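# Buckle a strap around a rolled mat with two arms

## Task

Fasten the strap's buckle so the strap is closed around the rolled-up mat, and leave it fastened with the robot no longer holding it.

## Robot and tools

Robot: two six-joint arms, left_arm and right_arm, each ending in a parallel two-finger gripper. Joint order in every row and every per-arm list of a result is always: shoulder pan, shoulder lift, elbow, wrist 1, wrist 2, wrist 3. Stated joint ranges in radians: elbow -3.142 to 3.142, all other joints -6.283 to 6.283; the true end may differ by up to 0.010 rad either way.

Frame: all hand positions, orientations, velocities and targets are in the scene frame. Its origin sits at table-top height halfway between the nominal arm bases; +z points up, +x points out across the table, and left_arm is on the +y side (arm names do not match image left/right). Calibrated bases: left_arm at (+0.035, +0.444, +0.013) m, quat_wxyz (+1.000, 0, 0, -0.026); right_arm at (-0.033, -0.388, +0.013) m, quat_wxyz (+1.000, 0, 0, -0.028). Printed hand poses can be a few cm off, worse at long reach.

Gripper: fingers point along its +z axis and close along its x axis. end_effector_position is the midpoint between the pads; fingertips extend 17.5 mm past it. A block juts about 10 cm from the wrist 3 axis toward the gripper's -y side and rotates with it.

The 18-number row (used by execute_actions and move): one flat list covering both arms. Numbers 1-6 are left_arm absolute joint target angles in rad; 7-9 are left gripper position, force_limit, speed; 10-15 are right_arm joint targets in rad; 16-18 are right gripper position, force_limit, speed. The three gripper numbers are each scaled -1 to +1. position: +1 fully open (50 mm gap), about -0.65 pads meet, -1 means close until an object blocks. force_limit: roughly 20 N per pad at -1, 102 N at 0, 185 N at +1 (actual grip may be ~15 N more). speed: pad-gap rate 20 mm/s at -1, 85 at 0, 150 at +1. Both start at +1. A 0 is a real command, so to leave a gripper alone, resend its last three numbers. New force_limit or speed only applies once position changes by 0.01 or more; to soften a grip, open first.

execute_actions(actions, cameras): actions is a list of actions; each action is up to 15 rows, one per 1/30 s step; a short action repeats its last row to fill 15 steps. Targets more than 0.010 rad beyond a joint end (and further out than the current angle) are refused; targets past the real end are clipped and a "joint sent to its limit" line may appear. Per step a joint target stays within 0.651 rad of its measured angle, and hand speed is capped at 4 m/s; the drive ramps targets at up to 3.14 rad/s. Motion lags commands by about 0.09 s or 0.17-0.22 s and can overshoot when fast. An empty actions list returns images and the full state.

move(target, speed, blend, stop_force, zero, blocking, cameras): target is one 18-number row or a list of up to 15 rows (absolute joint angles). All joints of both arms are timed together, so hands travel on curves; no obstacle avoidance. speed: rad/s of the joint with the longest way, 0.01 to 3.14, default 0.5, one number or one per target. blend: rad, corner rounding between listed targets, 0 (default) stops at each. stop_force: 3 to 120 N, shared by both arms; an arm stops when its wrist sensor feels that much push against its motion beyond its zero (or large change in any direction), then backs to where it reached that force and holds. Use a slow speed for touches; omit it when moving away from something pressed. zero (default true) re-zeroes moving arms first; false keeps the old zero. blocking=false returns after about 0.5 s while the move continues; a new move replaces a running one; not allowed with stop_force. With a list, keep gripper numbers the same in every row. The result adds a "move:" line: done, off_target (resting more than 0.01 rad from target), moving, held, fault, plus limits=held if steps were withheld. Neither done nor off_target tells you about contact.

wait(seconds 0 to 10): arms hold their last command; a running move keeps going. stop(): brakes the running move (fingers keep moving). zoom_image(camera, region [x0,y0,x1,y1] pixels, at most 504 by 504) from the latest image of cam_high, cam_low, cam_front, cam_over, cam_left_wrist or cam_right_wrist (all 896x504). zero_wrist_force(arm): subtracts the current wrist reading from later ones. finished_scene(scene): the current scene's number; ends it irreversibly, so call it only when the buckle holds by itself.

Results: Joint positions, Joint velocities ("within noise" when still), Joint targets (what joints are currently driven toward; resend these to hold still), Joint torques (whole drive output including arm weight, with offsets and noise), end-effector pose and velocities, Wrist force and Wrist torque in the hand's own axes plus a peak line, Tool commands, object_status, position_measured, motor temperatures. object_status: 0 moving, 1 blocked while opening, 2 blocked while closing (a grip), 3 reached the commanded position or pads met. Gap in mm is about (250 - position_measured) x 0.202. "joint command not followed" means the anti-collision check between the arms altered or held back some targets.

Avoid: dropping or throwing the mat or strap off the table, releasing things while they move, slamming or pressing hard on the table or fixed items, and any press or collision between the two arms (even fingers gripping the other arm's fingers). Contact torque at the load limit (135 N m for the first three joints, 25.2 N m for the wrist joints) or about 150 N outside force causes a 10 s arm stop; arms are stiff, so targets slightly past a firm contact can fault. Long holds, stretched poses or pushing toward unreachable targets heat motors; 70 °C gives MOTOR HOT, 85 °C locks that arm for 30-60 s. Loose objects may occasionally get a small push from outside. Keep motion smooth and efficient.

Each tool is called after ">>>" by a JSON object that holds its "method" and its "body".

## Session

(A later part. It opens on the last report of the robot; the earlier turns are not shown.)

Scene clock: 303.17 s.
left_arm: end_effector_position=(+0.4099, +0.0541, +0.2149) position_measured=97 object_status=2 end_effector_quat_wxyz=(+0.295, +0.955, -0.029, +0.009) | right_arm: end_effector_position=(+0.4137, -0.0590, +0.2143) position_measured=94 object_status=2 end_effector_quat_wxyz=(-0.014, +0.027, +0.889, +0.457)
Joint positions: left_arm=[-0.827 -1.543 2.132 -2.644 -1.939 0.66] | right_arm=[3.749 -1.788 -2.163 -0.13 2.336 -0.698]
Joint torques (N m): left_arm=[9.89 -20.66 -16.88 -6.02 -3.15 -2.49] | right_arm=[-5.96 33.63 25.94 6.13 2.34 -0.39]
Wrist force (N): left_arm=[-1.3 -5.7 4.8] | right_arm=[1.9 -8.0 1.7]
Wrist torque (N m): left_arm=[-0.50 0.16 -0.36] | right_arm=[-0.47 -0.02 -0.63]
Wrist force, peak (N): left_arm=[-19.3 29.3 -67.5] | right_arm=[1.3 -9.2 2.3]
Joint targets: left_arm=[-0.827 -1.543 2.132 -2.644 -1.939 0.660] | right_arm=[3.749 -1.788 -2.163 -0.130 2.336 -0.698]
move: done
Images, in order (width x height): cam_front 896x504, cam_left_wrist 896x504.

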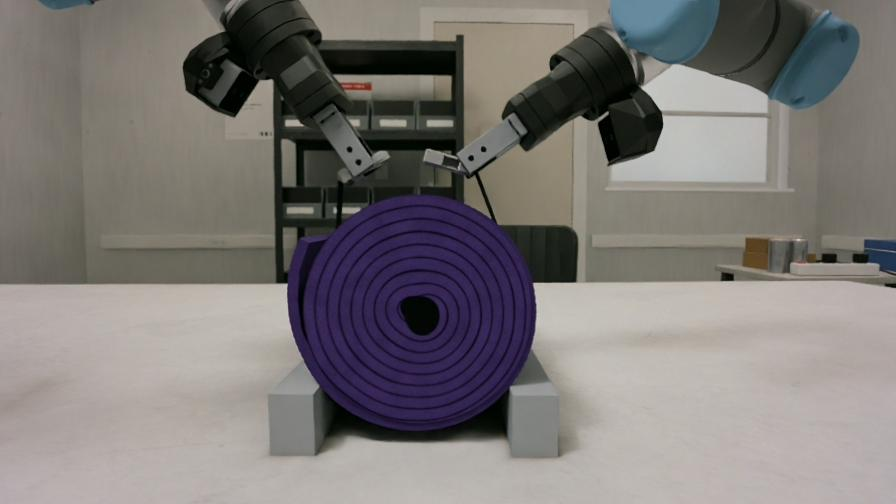

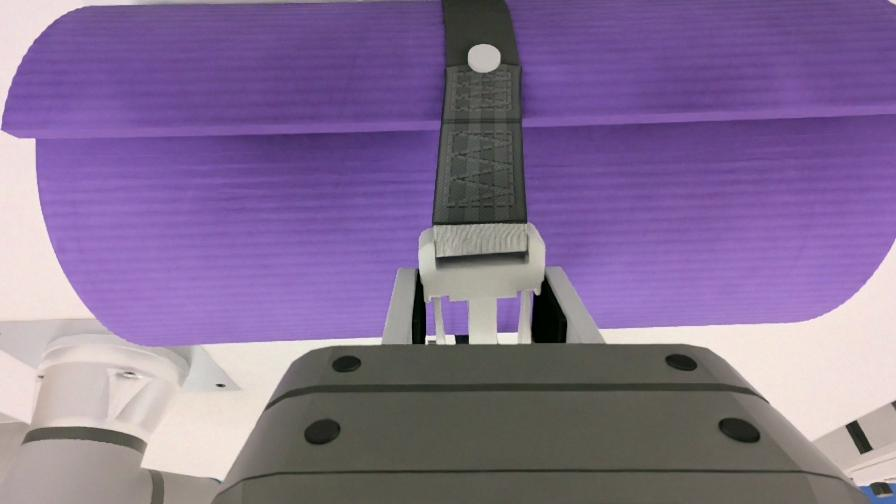

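>>> {"method": "move", "body": {"target": [-0.9211,-1.4995,1.9554,-2.2941,-1.7488,0.634,-0.9,1,-1,3.9549,-1.6662,-1.9477,-0.755,1.913,-0.694,-1,1,-1], "speed": 0.25, "cameras": ["cam_left_wrist","cam_front","cam_over"]}}

>>> {"method": "zoom_image", "body": {"camera": "cam_front", "region": [320, 90, 520, 240]}}

>>> {"method": "zoom_image", "body": {"camera": "cam_over", "region": [280, 80, 480, 230]}}

Scene clock: 321.30 s.
left_arm: end_effector_position=(+0.4148, +0.0415, +0.2068) position_measured=97 object_status=2 end_effector_quat_wxyz=(+0.159, +0.987, -0.030, +0.005) | right_arm: end_effector_position=(+0.4099, -0.0329, +0.2237) position_measured=94 object_status=2 end_effector_quat_wxyz=(-0.007, +0.029, +0.971, +0.238)
Joint positions: left_arm=[-0.921 -1.499 1.955 -2.294 -1.749 0.634] | right_arm=[3.955 -1.666 -1.948 -0.755 1.913 -0.694]
Joint torques (N m): left_arm=[10.96 -35.33 -18.99 -6.68 -2.45 -0.62] | right_arm=[-6.07 18.73 17.21 4.89 3.72 1.26]
Wrist force (N): left_arm=[-1.6 -4.8 5.1] | right_arm=[2.0 -7.8 3.8]
Wrist torque (N m): left_arm=[-0.40 0.14 -0.21] | right_arm=[-0.49 -0.30 -0.49]
Wrist force, peak (N): left_arm=[-1.1 -6.3 5.5] | right_arm=[1.8 -10.3 2.3]
Joint targets: left_arm=[-0.921 -1.500 1.955 -2.294 -1.749 0.634] | right_arm=[3.955 -1.666 -1.948 -0.755 1.913 -0.694]
move: done
Images, in order (width x height): cam_front 896x504, cam_over 896x504, cam_left_wrist 896x504.

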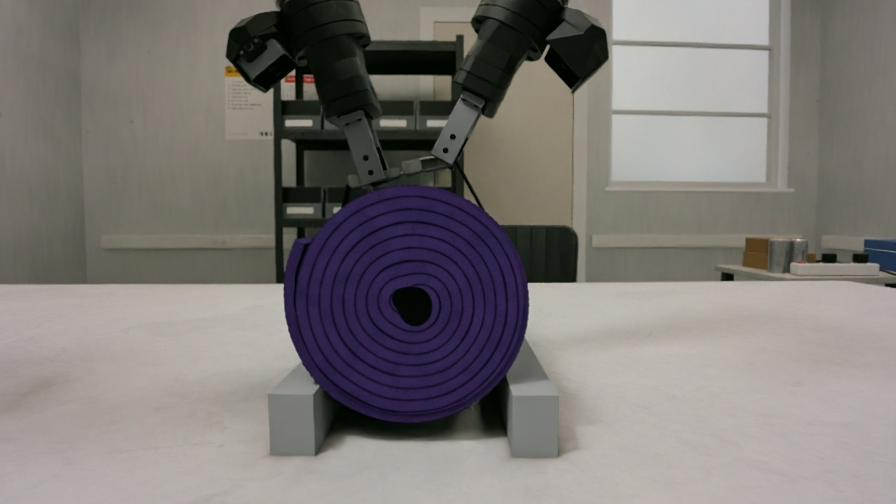

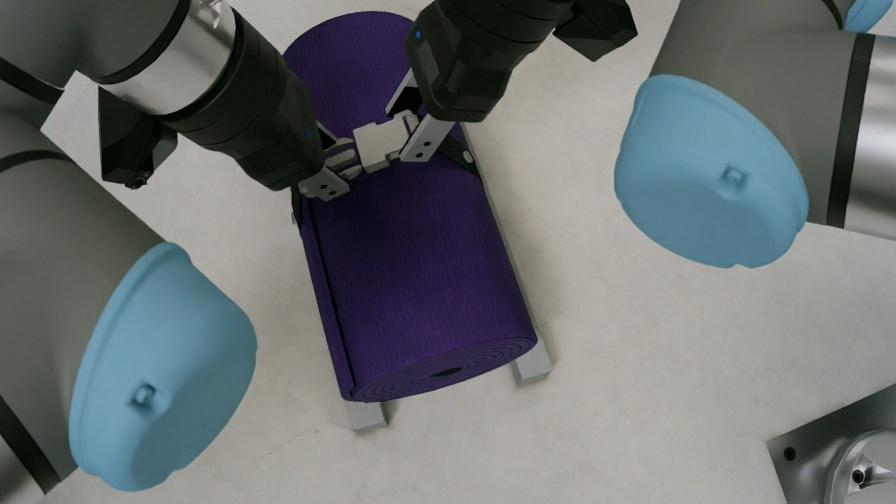

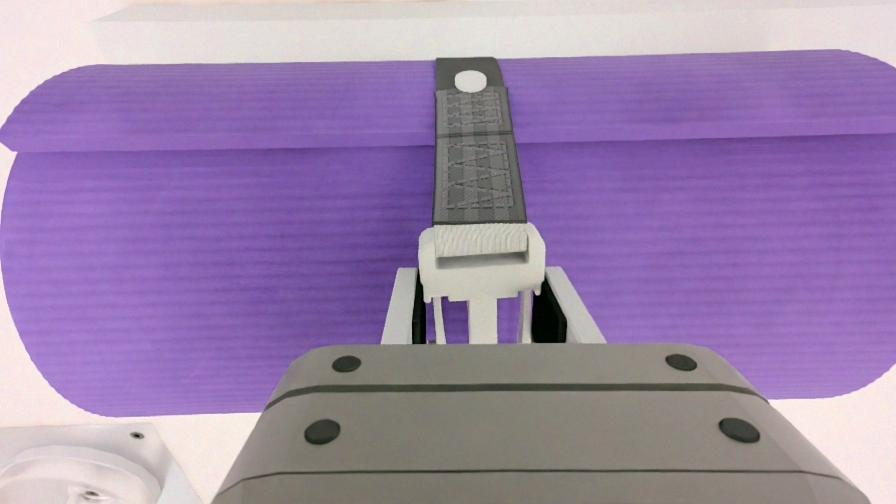

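Scaled by 2.520.

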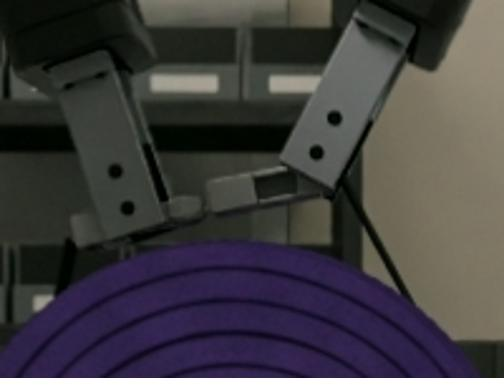

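Scaled by 2.520.

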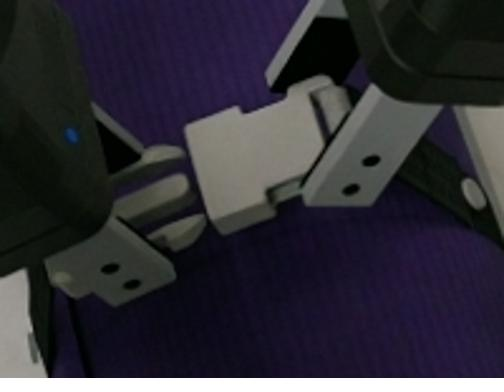

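>>> {"method": "move", "body": {"target": [[-0.9211,-1.5055,1.9554,-2.2881,-1.7488,0.634,-0.9,1,-1,3.9549,-1.6662,-1.9477,-0.755,1.913,-0.694,-1,1,-1],[-0.9662,-1.4561,1.8783,-2.268,-1.7367,0.59,-0.9,1,-1,3.9549,-1.6662,-1.9477,-0.755,1.913,-0.694,-1,1,-1]], "speed": 0.04, "stop_force": 14, "cameras": ["cam_left_wrist","cam_front","cam_over"]}}

>>> {"method": "zoom_image", "body": {"camera": "cam_front", "region": [320, 90, 520, 240]}}

>>> {"method": "zoom_image", "body": {"camera": "cam_over", "region": [280, 80, 480, 230]}}

Scene clock: 327.27 s.
left_arm: end_effector_position=(+0.4139, +0.0376, +0.2104) position_measured=97 object_status=2 end_effector_quat_wxyz=(+0.159, +0.987, -0.030, +0.005) | right_arm: end_effector_position=(+0.4099, -0.0330, +0.2236) position_measured=94 object_status=2 end_effector_quat_wxyz=(-0.007, +0.029, +0.971, +0.238)
Joint positions: left_arm=[-0.927 -1.499 1.945 -2.285 -1.747 0.628] | right_arm=[3.955 -1.666 -1.948 -0.755 1.913 -0.694]
Joint torques (N m): left_arm=[5.62 -41.49 -27.96 -8.89 -4.41 2.38] | right_arm=[13.49 19.28 34.71 7.81 5.66 -0.42]
Wrist force (N): left_arm=[-1.8 -18.7 5.0] | right_arm=[1.9 -19.2 -3.9]
Wrist torque (N m): left_arm=[-0.54 0.11 -0.25] | right_arm=[-0.71 -0.33 -0.50]
Wrist force, peak (N): left_arm=[-0.9 -30.0 4.4] | right_arm=[2.4 -27.5 -11.0]
Joint targets: left_arm=[-0.927 -1.499 1.945 -2.285 -1.747 0.628] | right_arm=[3.955 -1.666 -1.948 -0.755 1.913 -0.694]
move: contact (left_arm); path passed 1 of 2 targets; left_arm: the elbow is farthest, 0.066 rad from its target
Images, in order (width x height): cam_front 896x504, cam_over 896x504, cam_left_wrist 896x504.

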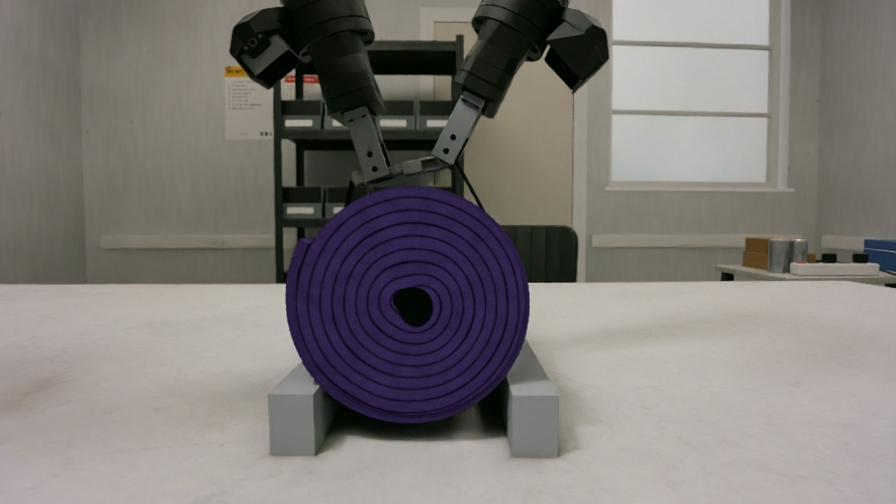

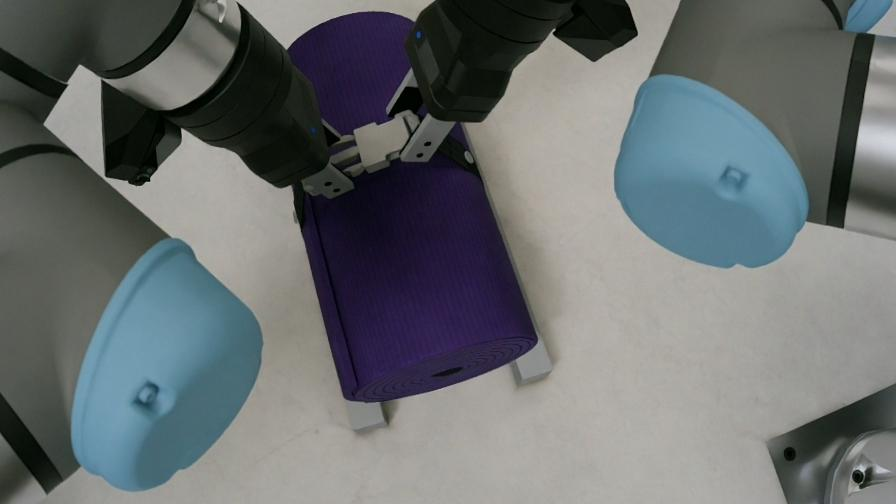

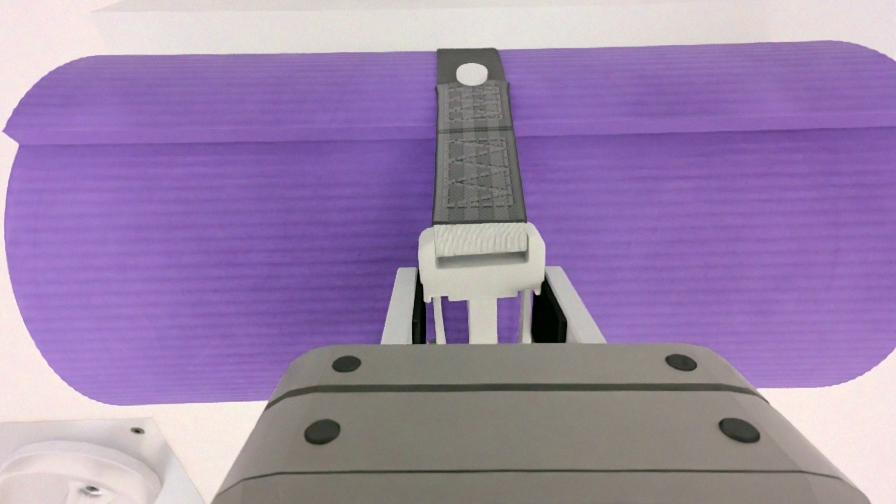

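Scaled by 2.520.

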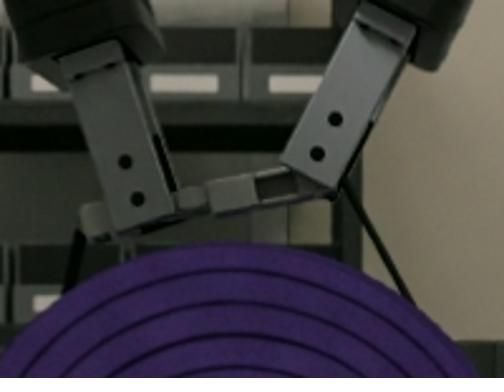

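Scaled by 2.520.

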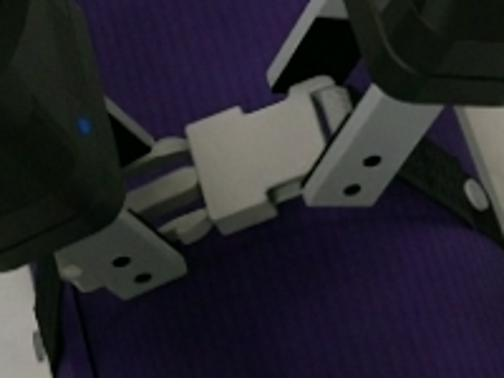

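>>> {"method": "move", "body": {"target": [-0.9662,-1.4561,1.8783,-2.268,-1.7367,0.59,-0.9,1,-1,3.9549,-1.6662,-1.9477,-0.755,1.913,-0.694,-1,1,-1], "speed": 0.03, "stop_force": 25, "cameras": ["cam_left_wrist","cam_front","cam_over"]}}

>>> {"method": "zoom_image", "body": {"camera": "cam_front", "region": [320, 90, 520, 240]}}

>>> {"method": "zoom_image", "body": {"camera": "cam_over", "region": [280, 80, 480, 230]}}

Scene clock: 333.13 s.
left_arm: end_effector_position=(+0.4140, +0.0365, +0.2106) position_measured=97 object_status=2 end_effector_quat_wxyz=(+0.159, +0.987, -0.030, +0.005) | right_arm: end_effector_position=(+0.4099, -0.0330, +0.2236) position_measured=94 object_status=2 end_effector_quat_wxyz=(-0.007, +0.029, +0.971, +0.238)
Joint positions: left_arm=[-0.929 -1.497 1.942 -2.284 -1.746 0.627] | right_arm=[3.955 -1.666 -1.948 -0.755 1.913 -0.694]
Joint torques (N m): left_arm=[-4.02 -43.94 -36.76 -14.57 -7.77 2.54] | right_arm=[18.08 20.91 37.2 10.14 5.73 -0.46]
Wrist force (N): left_arm=[-2.8 -42.7 3.1] | right_arm=[0.7 -35.3 -18.6]
Wrist torque (N m): left_arm=[-0.69 0.11 -0.25] | right_arm=[-0.39 -0.32 -0.47]
Wrist force, peak (N): left_arm=[-3.4 -53.0 2.4] | right_arm=[-0.2 -43.4 -25.2]
Joint targets: left_arm=[-0.929 -1.497 1.942 -2.284 -1.746 0.627] | right_arm=[3.955 -1.666 -1.948 -0.755 1.913 -0.694]
move: contact (left_arm); left_arm: the elbow is farthest, 0.064 rad from its target
Images, in order (width x height): cam_front 896x504, cam_over 896x504, cam_left_wrist 896x504.

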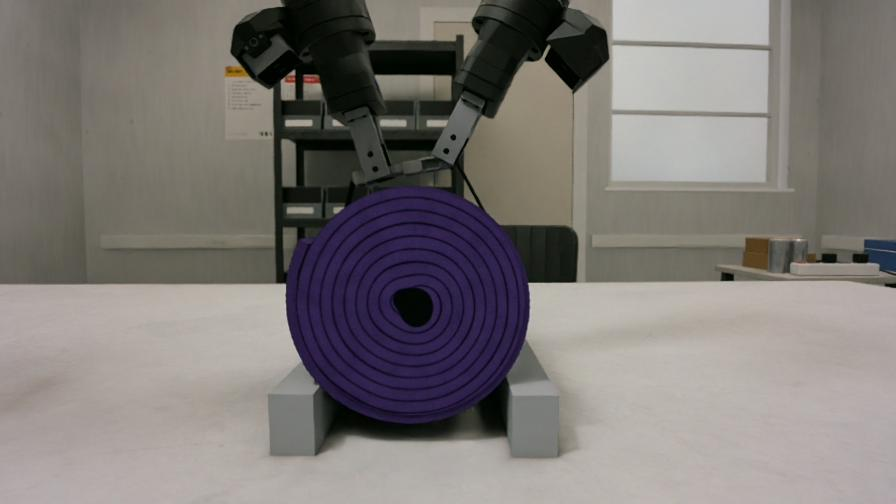

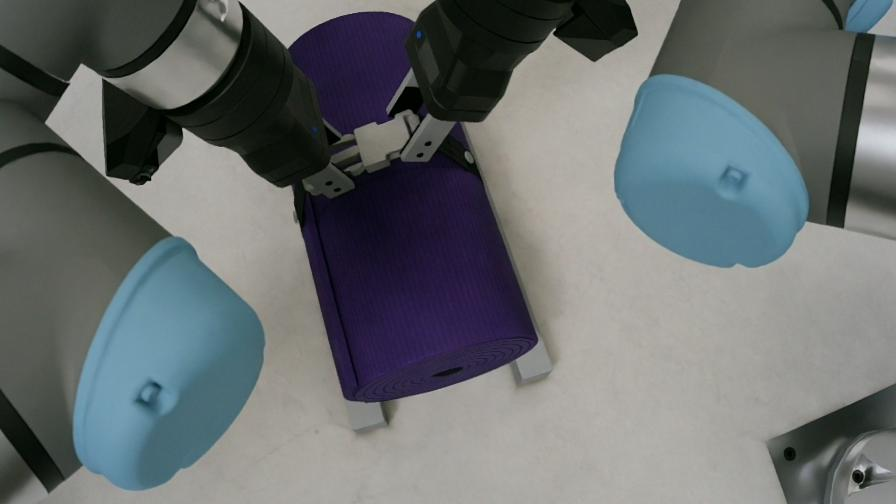

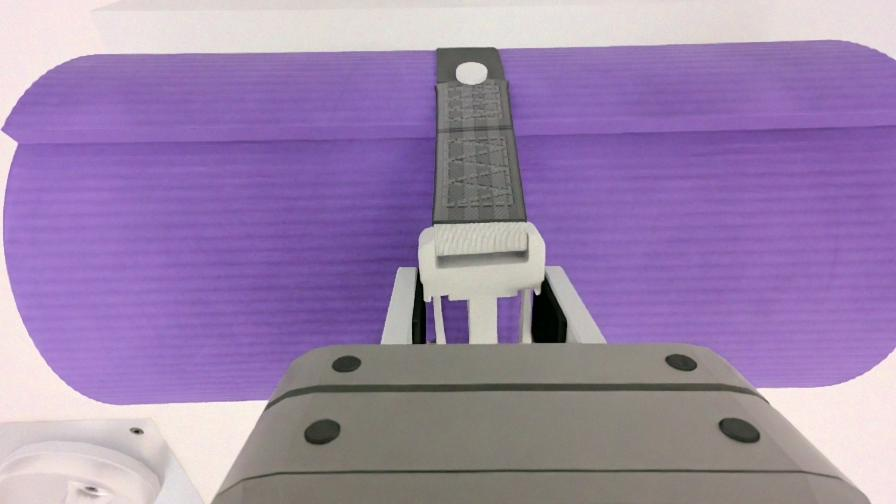

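Scaled by 2.520.

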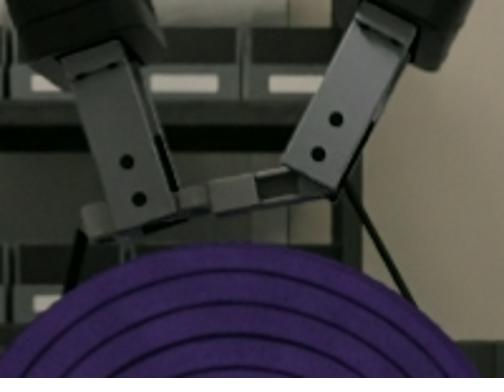

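Scaled by 2.520.

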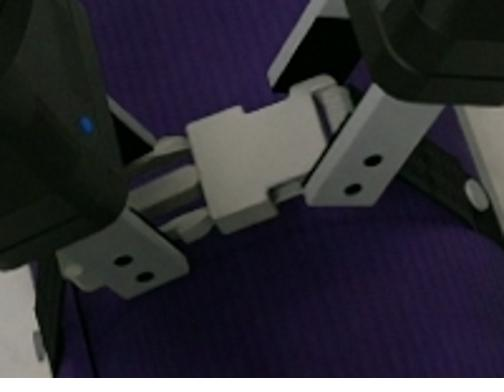

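>>> {"method": "move", "body": {"target": [[-0.9181,-1.5055,1.9554,-2.2881,-1.7488,0.574,-0.9,1,-1,3.9549,-1.6662,-1.9477,-0.755,1.913,-0.694,-1,1,-1]], "speed": 0.06}}

>>> {"method": "move", "body": {"target": [-0.9632,-1.4561,1.8783,-2.268,-1.7367,0.53,-0.9,1,-1,3.9549,-1.6662,-1.9477,-0.755,1.913,-0.694,-1,1,-1], "speed": 0.03, "stop_force": 25, "cameras": ["cam_front","cam_over"]}}

>>> {"method": "zoom_image", "body": {"camera": "cam_front", "region": [320, 90, 520, 240]}}

>>> {"method": "zoom_image", "body": {"camera": "cam_over", "region": [280, 80, 480, 230]}}

Scene clock: 345.23 s.
left_arm: end_effector_position=(+0.4152, +0.0440, +0.2091) position_measured=97 object_status=2 end_effector_quat_wxyz=(+0.159, +0.987, +0.002, +0.000) end_effector_velocity=(+0.001, +0.000, +0.000) end_effector_angular_velocity=(+0.000, -0.003, -0.004) | right_arm: end_effector_position=(+0.4099, -0.0330, +0.2236) position_measured=94 object_status=2 end_effector_quat_wxyz=(-0.007, +0.029, +0.971, +0.238)
Joint positions: left_arm=[-0.918 -1.506 1.956 -2.288 -1.749 0.574] | right_arm=[3.955 -1.666 -1.948 -0.755 1.913 -0.694]
Joint velocities: left_arm=[0 0 -0.001 0 0.002 0.005] | right_arm=[within noise]
Joint torques (N m): left_arm=[1.05 -31.44 -28.45 -6.07 -2.26 2.34] | right_arm=[-6.46 23.51 32.28 3.87 -1.14 -0.41]
Wrist force (N): left_arm=[-1.5 -4.6 4.7] | right_arm=[1.3 -9.2 2.9]
Wrist torque (N m): left_arm=[-0.42 0.08 -0.21] | right_arm=[-0.79 -0.07 -0.50]
Wrist force, peak (N): left_arm=[-3.0 -42.9 3.2] | right_arm=[1.1 -35.3 -19.4]
Joint targets: left_arm=[-0.918 -1.505 1.955 -2.288 -1.749 0.574] | right_arm=[3.955 -1.666 -1.948 -0.755 1.913 -0.694]
move: done

Scene clock: 346.70 s.
left_arm: end_effector_position=(+0.4151, +0.0369, +0.2107) position_measured=97 object_status=2 end_effector_quat_wxyz=(+0.159, +0.987, +0.001, +0.000) | right_arm: end_effector_position=(+0.4099, -0.0330, +0.2236) position_measured=94 object_status=2 end_effector_quat_wxyz=(-0.007, +0.029, +0.971, +0.238)
Joint positions: left_arm=[-0.926 -1.496 1.941 -2.284 -1.746 0.566] | right_arm=[3.955 -1.666 -1.948 -0.755 1.913 -0.694]
Joint torques (N m): left_arm=[0.25 -43.47 -29.04 -11.74 -6.1 2.35] | right_arm=[17.79 23.8 27.01 8.89 7.06 -0.29]
Wrist force (N): left_arm=[0.0 -31.0 4.9] | right_arm=[-0.2 -29.0 -11.4]
Wrist torque (N m): left_arm=[-0.65 0.11 -0.21] | right_arm=[-0.93 -0.05 -0.45]
Wrist force, peak (N): left_arm=[0.7 -38.6 3.2] | right_arm=[1.9 -33.5 -17.4]
Joint targets: left_arm=[-0.926 -1.496 1.941 -2.284 -1.746 0.566] | right_arm=[3.955 -1.666 -1.948 -0.755 1.913 -0.694]
move: contact (left_arm); left_arm: the elbow is farthest, 0.063 rad from its target
Images, in order (width x height): cam_front 896x504, cam_over 896x504.

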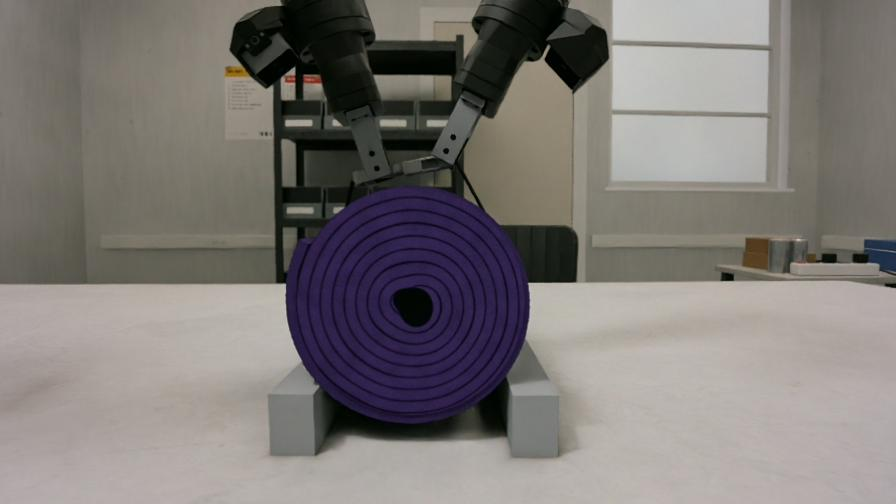

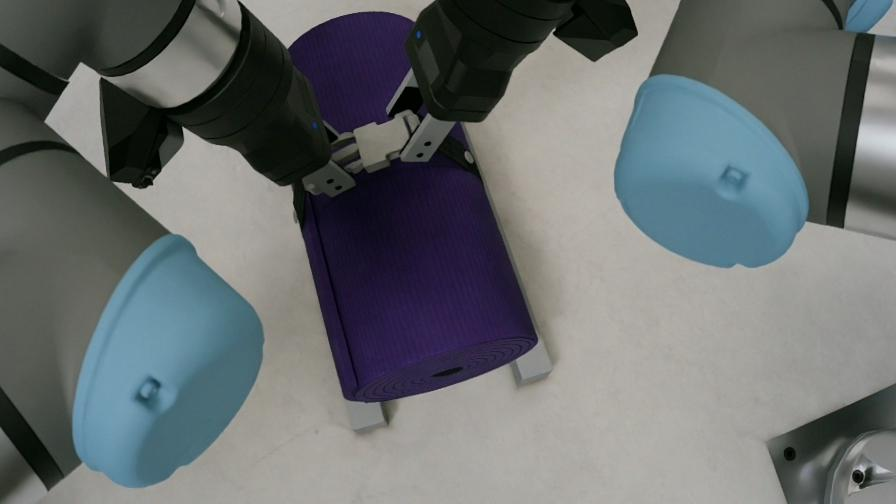

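Scaled by 2.520.

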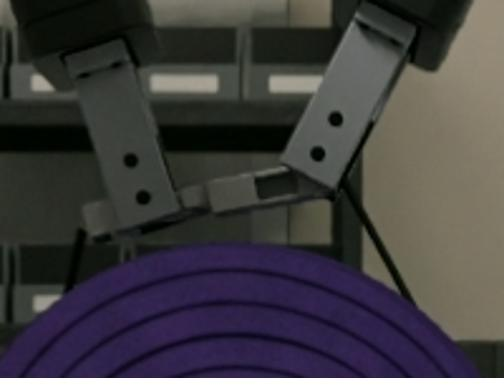

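Scaled by 2.520.

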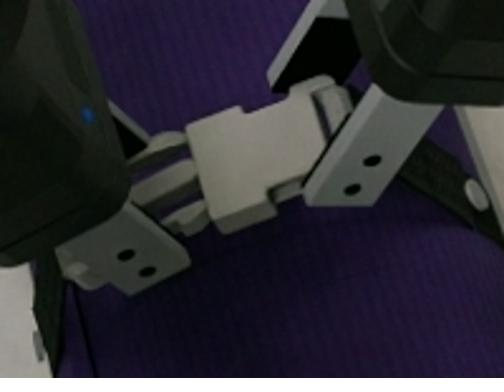

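>>> {"method": "move", "body": {"target": [-0.923,-1.497,1.946,-2.286,-1.748,0.57,-0.9,1,-1,3.9549,-1.6662,-1.9477,-0.755,1.913,-0.694,-1,1,-1], "speed": 0.06}}

>>> {"method": "move", "body": {"target": [-0.9632,-1.454,1.8783,-2.2701,-1.7367,0.53,-0.9,1,-1,3.9549,-1.6662,-1.9477,-0.755,1.913,-0.694,-1,1,-1], "speed": 0.03, "stop_force": 40, "cameras": ["cam_front","cam_over"]}}

>>> {"method": "zoom_image", "body": {"camera": "cam_front", "region": [380, 140, 450, 200]}}

>>> {"method": "zoom_image", "body": {"camera": "cam_over", "region": [320, 100, 420, 190]}}

Scene clock: 355.00 s.
left_arm: end_effector_position=(+0.4153, +0.0393, +0.2090) position_measured=97 object_status=2 end_effector_quat_wxyz=(+0.159, +0.987, +0.001, +0.000) | right_arm: end_effector_position=(+0.4098, -0.0329, +0.2236) position_measured=94 object_status=2 end_effector_quat_wxyz=(-0.007, +0.029, +0.971, +0.238)
Joint positions: left_arm=[-0.923 -1.497 1.946 -2.286 -1.748 0.57] | right_arm=[3.955 -1.666 -1.948 -0.755 1.913 -0.694]
Joint torques (N m): left_arm=[6.42 -38.4 -24.08 -6.25 -2.01 1.69] | right_arm=[-3.69 26.26 22.28 5.15 -0.52 -0.32]
Wrist force (N): left_arm=[-0.9 -5.0 5.4] | right_arm=[1.0 -10.4 3.0]
Wrist torque (N m): left_arm=[-0.40 0.04 -0.33] | right_arm=[-0.91 -0.10 -0.50]
Wrist force, peak (N): left_arm=[0.0 -31.2 5.0] | right_arm=[-0.1 -29.0 -11.7]
Joint targets: left_arm=[-0.923 -1.497 1.946 -2.286 -1.748 0.570] | right_arm=[3.955 -1.666 -1.948 -0.755 1.913 -0.694]
move: done

Scene clock: 356.27 s.
left_arm: end_effector_position=(+0.4153, +0.0355, +0.2098) position_measured=97 object_status=2 end_effector_quat_wxyz=(+0.158, +0.987, +0.001, +0.000) | right_arm: end_effector_position=(+0.4099, -0.0330, +0.2236) position_measured=94 object_status=2 end_effector_quat_wxyz=(-0.007, +0.029, +0.971, +0.238)
Joint positions: left_arm=[-0.928 -1.492 1.938 -2.284 -1.746 0.565] | right_arm=[3.955 -1.666 -1.948 -0.755 1.913 -0.694]
Joint torques (N m): left_arm=[-5.12 -44.11 -35.01 -15.08 -8.24 2.86] | right_arm=[25.7 26.75 37.87 10.72 9.77 -0.25]
Wrist force (N): left_arm=[-0.4 -45.8 1.3] | right_arm=[-0.5 -40.5 -21.2]
Wrist torque (N m): left_arm=[-0.53 0.12 -0.78] | right_arm=[-0.58 -0.52 0.04]
Wrist force, peak (N): left_arm=[2.1 -52.9 1.7] | right_arm=[1.1 -45.8 -26.3]
Joint targets: left_arm=[-0.928 -1.492 1.938 -2.284 -1.746 0.565] | right_arm=[3.955 -1.666 -1.948 -0.755 1.913 -0.694]
move: contact (left_arm); left_arm: the elbow is farthest, 0.060 rad from its target
Images, in order (width x height): cam_front 896x504, cam_over 896x504.

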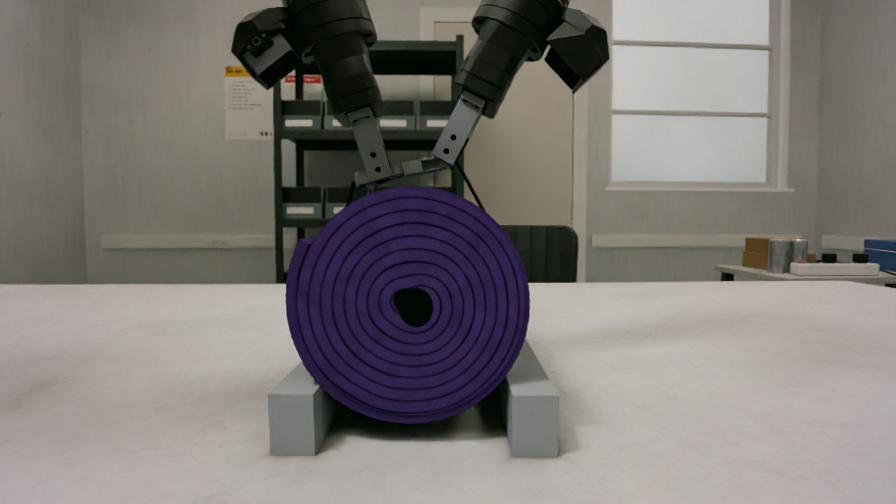

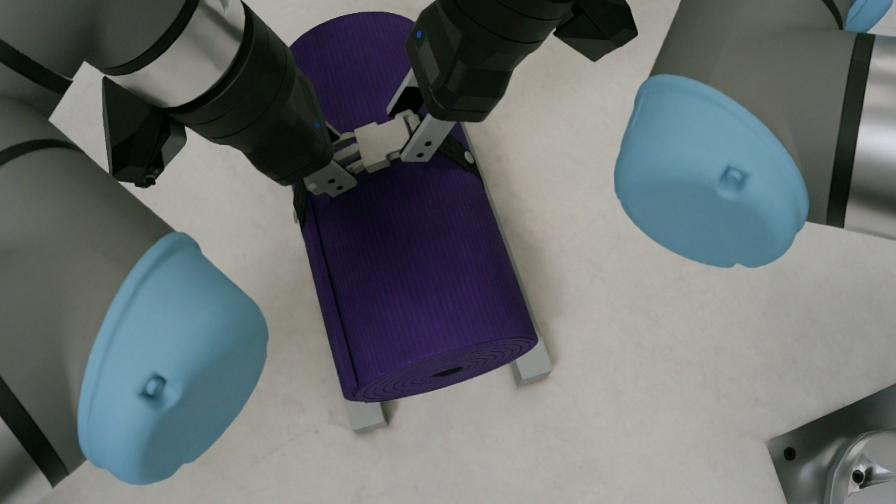

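Scaled by 7.200.

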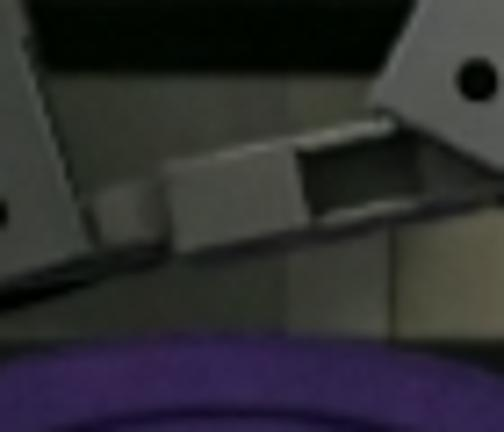

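Scaled by 5.040.

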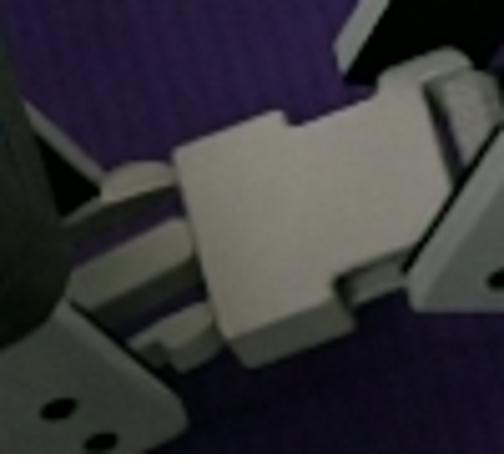

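>>> {"method": "move", "body": {"target": [-0.9632,-1.454,1.8783,-2.2701,-1.7367,0.53,-0.9,1,-1,3.9549,-1.6662,-1.9477,-0.755,1.913,-0.694,-1,1,-1], "speed": 0.03, "stop_force": 65, "cameras": ["cam_front","cam_over"]}}

>>> {"method": "zoom_image", "body": {"camera": "cam_front", "region": [340, 120, 480, 220]}}

>>> {"method": "zoom_image", "body": {"camera": "cam_over", "region": [320, 100, 420, 190]}}

Scene clock: 369.53 s.
left_arm: end_effector_position=(+0.4088, +0.0175, +0.2072) position_measured=97 object_status=2 end_effector_quat_wxyz=(+0.132, +0.991, +0.004, -0.012) | right_arm: end_effector_position=(+0.4068, -0.0359, +0.2199) position_measured=94 object_status=2 end_effector_quat_wxyz=(-0.014, +0.031, +0.973, +0.230)
Joint positions: left_arm=[-0.963 -1.454 1.878 -2.21 -1.729 0.53] | right_arm=[3.955 -1.666 -1.948 -0.776 1.913 -0.694]
Joint torques (N m): left_arm=[-20.03 -43.43 -39.54 -14.81 -11.9 2.41] | right_arm=[31.73 29.82 52.68 15.19 11.15 -0.28]
Wrist force (N): left_arm=[11.5 -70.2 -5.8] | right_arm=[7.8 -64.5 -29.2]
Wrist torque (N m): left_arm=[-0.54 0.73 -0.28] | right_arm=[0.23 0.69 -0.34]
Wrist force, peak (N): left_arm=[11.4 -74.1 -5.0] | right_arm=[7.7 -66.9 -32.5]
Joint targets: left_arm=[-0.963 -1.454 1.878 -2.270 -1.737 0.530] | right_arm=[3.955 -1.666 -1.948 -0.755 1.913 -0.694]
move: off_target (left_arm, right_arm); left_arm: the wrist 1 is farthest, 0.060 rad from its target; right_arm: the wrist 1 is farthest, 0.021 rad from its target
Images, in order (width x height): cam_front 896x504, cam_over 896x504.

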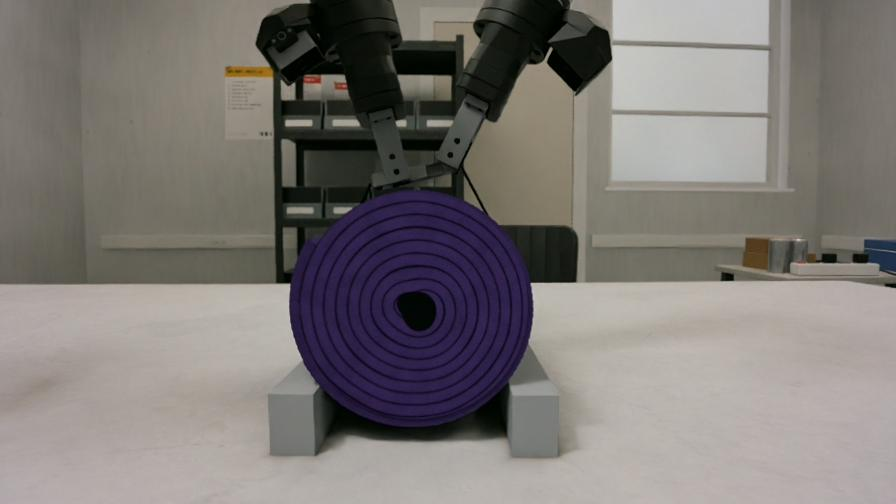

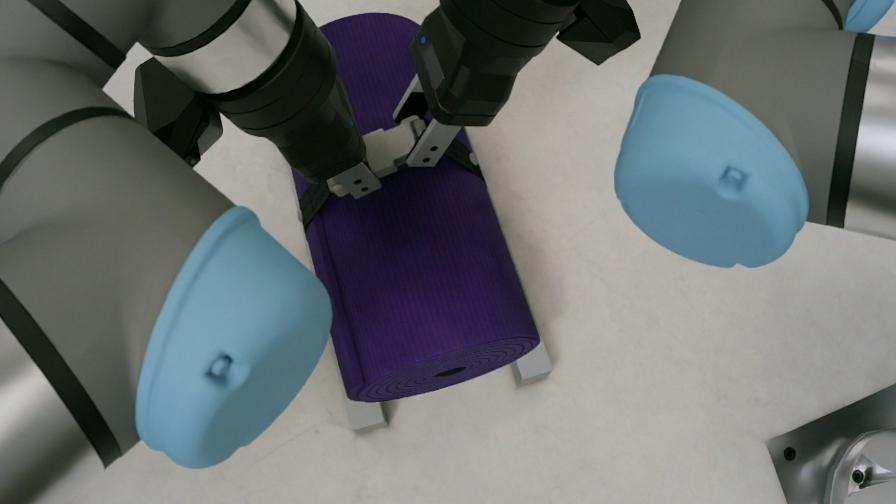

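Scaled by 3.600.

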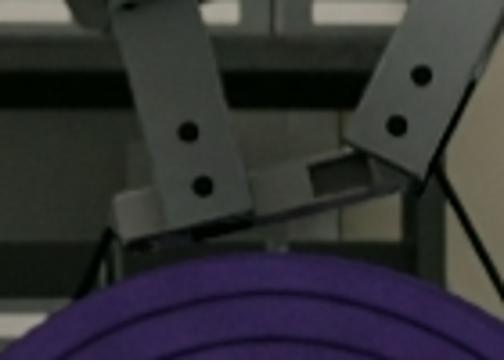

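Scaled by 5.040.

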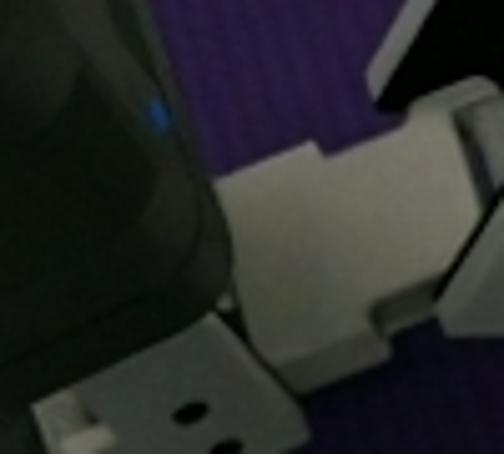

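>>> {"method": "move", "body": {"target": [-0.96,-1.457,1.883,-2.212,-1.73,0.533,-0.9,1,-1,3.955,-1.666,-1.948,-0.760,1.913,-0.694,-1,1,-1], "speed": 0.06}}

>>> {"method": "move", "body": {"target": [-0.96,-1.457,1.883,-2.212,-1.73,0.533,0.6,1,-1,3.955,-1.666,-1.948,-0.760,1.913,-0.694,-1,1,-1], "speed": 0.06}}

>>> {"method": "move", "body": {"target": [-0.9494,-1.4687,1.9012,-2.2167,-1.7328,0.5434,0.6,1,-1,3.955,-1.666,-1.948,-0.760,1.913,-0.694,-1,1,-1], "speed": 0.06, "stop_force": 15, "cameras": ["cam_front","cam_over","cam_left_wrist"]}}

>>> {"method": "zoom_image", "body": {"camera": "cam_front", "region": [340, 120, 480, 220]}}

>>> {"method": "zoom_image", "body": {"camera": "cam_left_wrist", "region": [360, 180, 600, 350]}}

Scene clock: 380.80 s.
left_arm: end_effector_position=(+0.4090, +0.0199, +0.2068) position_measured=97 object_status=2 end_effector_quat_wxyz=(+0.133, +0.991, +0.004, -0.012) | right_arm: end_effector_position=(+0.4075, -0.0351, +0.2208) position_measured=94 object_status=2 end_effector_quat_wxyz=(-0.012, +0.031, +0.972, +0.232)
Joint positions: left_arm=[-0.96 -1.457 1.883 -2.212 -1.73 0.533] | right_arm=[3.955 -1.666 -1.948 -0.77 1.913 -0.694]
Joint torques (N m): left_arm=[-8.16 -32.23 -21.09 -5.01 -6.44 2.21] | right_arm=[11.9 42.57 36.43 15.22 1.32 -0.22]
Wrist force (N): left_arm=[15.7 -29.5 -9.1] | right_arm=[13.2 -39.3 1.8]
Wrist torque (N m): left_arm=[-0.88 0.84 -0.46] | right_arm=[-0.22 0.98 -0.39]
Wrist force, peak (N): left_arm=[12.2 -70.2 -4.9] | right_arm=[7.9 -64.3 -29.6]
Joint targets: left_arm=[-0.960 -1.457 1.883 -2.212 -1.730 0.533] | right_arm=[3.955 -1.666 -1.948 -0.760 1.913 -0.694]
move: done

Scene clock: 381.37 s.
left_arm: end_effector_position=(+0.4090, +0.0199, +0.2067) position_measured=63 object_status=0 end_effector_quat_wxyz=(+0.133, +0.991, +0.004, -0.012) | right_arm: end_effector_position=(+0.4090, -0.0338, +0.2226) position_measured=94 object_status=2 end_effector_quat_wxyz=(-0.009, +0.030, +0.971, +0.236)
Joint positions: left_arm=[-0.96 -1.457 1.883 -2.212 -1.73 0.533] | right_arm=[3.955 -1.666 -1.948 -0.76 1.913 -0.694]
Joint torques (N m): left_arm=[-11.78 -26.01 -28.58 -7.06 -8.5 0.95] | right_arm=[6.19 40.02 44.61 15.08 3.8 -0.22]
Wrist force (N): left_arm=[14.3 -40.3 -7.8] | right_arm=[12.6 -44.4 -7.8]
Wrist torque (N m): left_arm=[-0.65 0.26 -0.92] | right_arm=[0.08 0.25 -0.43]
Wrist force, peak (N): left_arm=[14.7 -40.3 -7.1] | right_arm=[12.6 -44.4 -7.8]
Joint targets: left_arm=[-0.960 -1.457 1.883 -2.212 -1.730 0.533] | right_arm=[3.955 -1.666 -1.948 -0.760 1.913 -0.694]
move: done

Scene clock: 382.37 s.
left_arm: end_effector_position=(+0.4091, +0.0204, +0.2065) position_measured=63 object_status=3 end_effector_quat_wxyz=(+0.132, +0.991, +0.004, -0.012) | right_arm: end_effector_position=(+0.4090, -0.0337, +0.2227) position_measured=94 object_status=2 end_effector_quat_wxyz=(-0.009, +0.030, +0.971, +0.236)
Joint positions: left_arm=[-0.959 -1.458 1.884 -2.212 -1.73 0.533] | right_arm=[3.955 -1.666 -1.948 -0.76 1.913 -0.694]
Joint torques (N m): left_arm=[-26.32 -25.36 -35.2 -4.46 -5.12 -2.15] | right_arm=[-0.17 36.29 48.73 10.95 5.87 -0.16]
Wrist force (N): left_arm=[13.3 -28.6 -5.5] | right_arm=[11.5 -35.9 -1.7]
Wrist torque (N m): left_arm=[-0.50 0.20 -0.67] | right_arm=[-0.14 0.31 -0.54]
Wrist force, peak (N): left_arm=[14.2 -40.2 -8.0] | right_arm=[12.9 -44.0 -8.3]
Joint targets: left_arm=[-0.959 -1.458 1.884 -2.212 -1.730 0.533] | right_arm=[3.955 -1.666 -1.948 -0.760 1.913 -0.694]
move: contact (left_arm); left_arm: the elbow is farthest, 0.017 rad from its target
Images, in order (width x height): cam_front 896x504, cam_over 896x504, cam_left_wrist 896x504.

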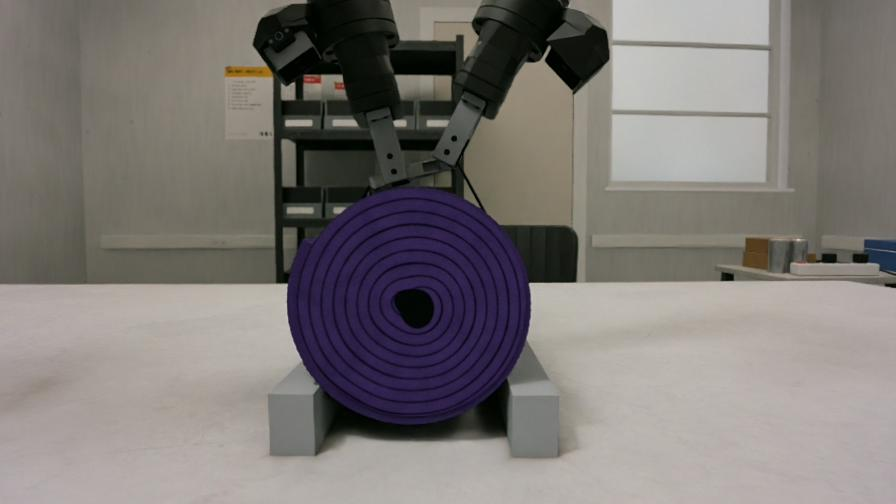

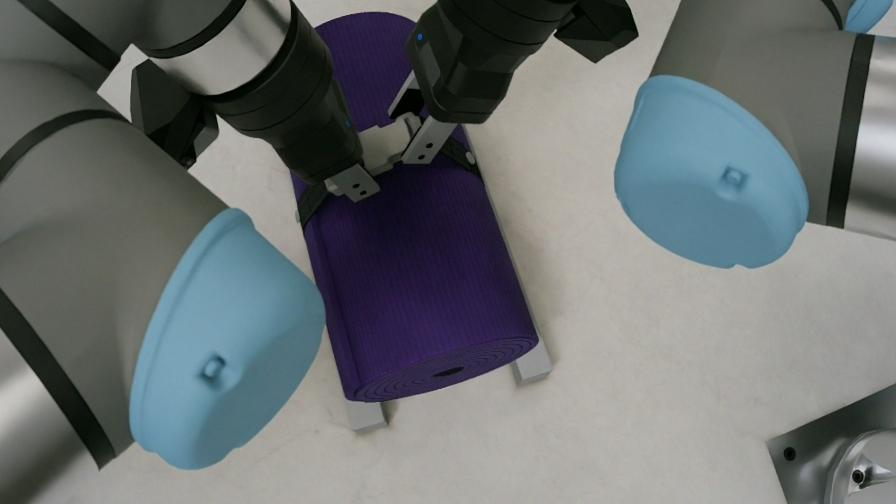

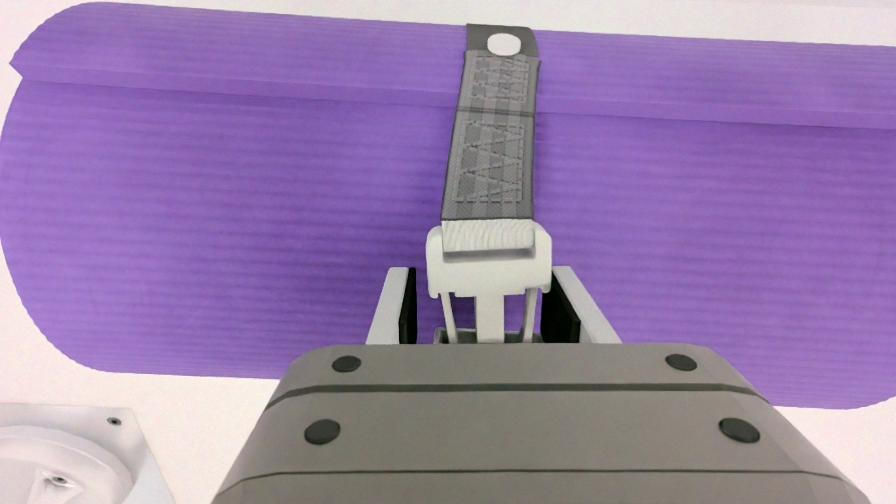

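Scaled by 3.600.

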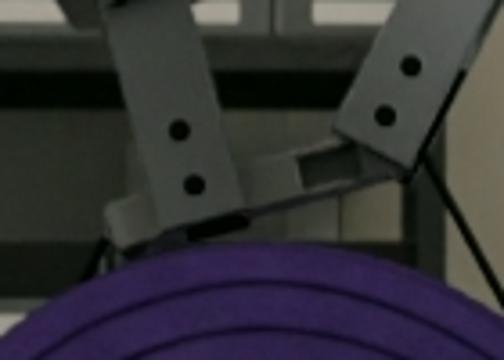

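Scaled by 2.100.

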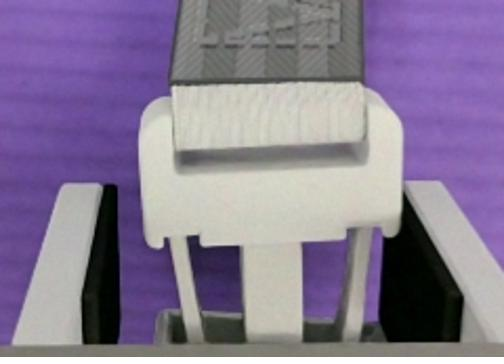

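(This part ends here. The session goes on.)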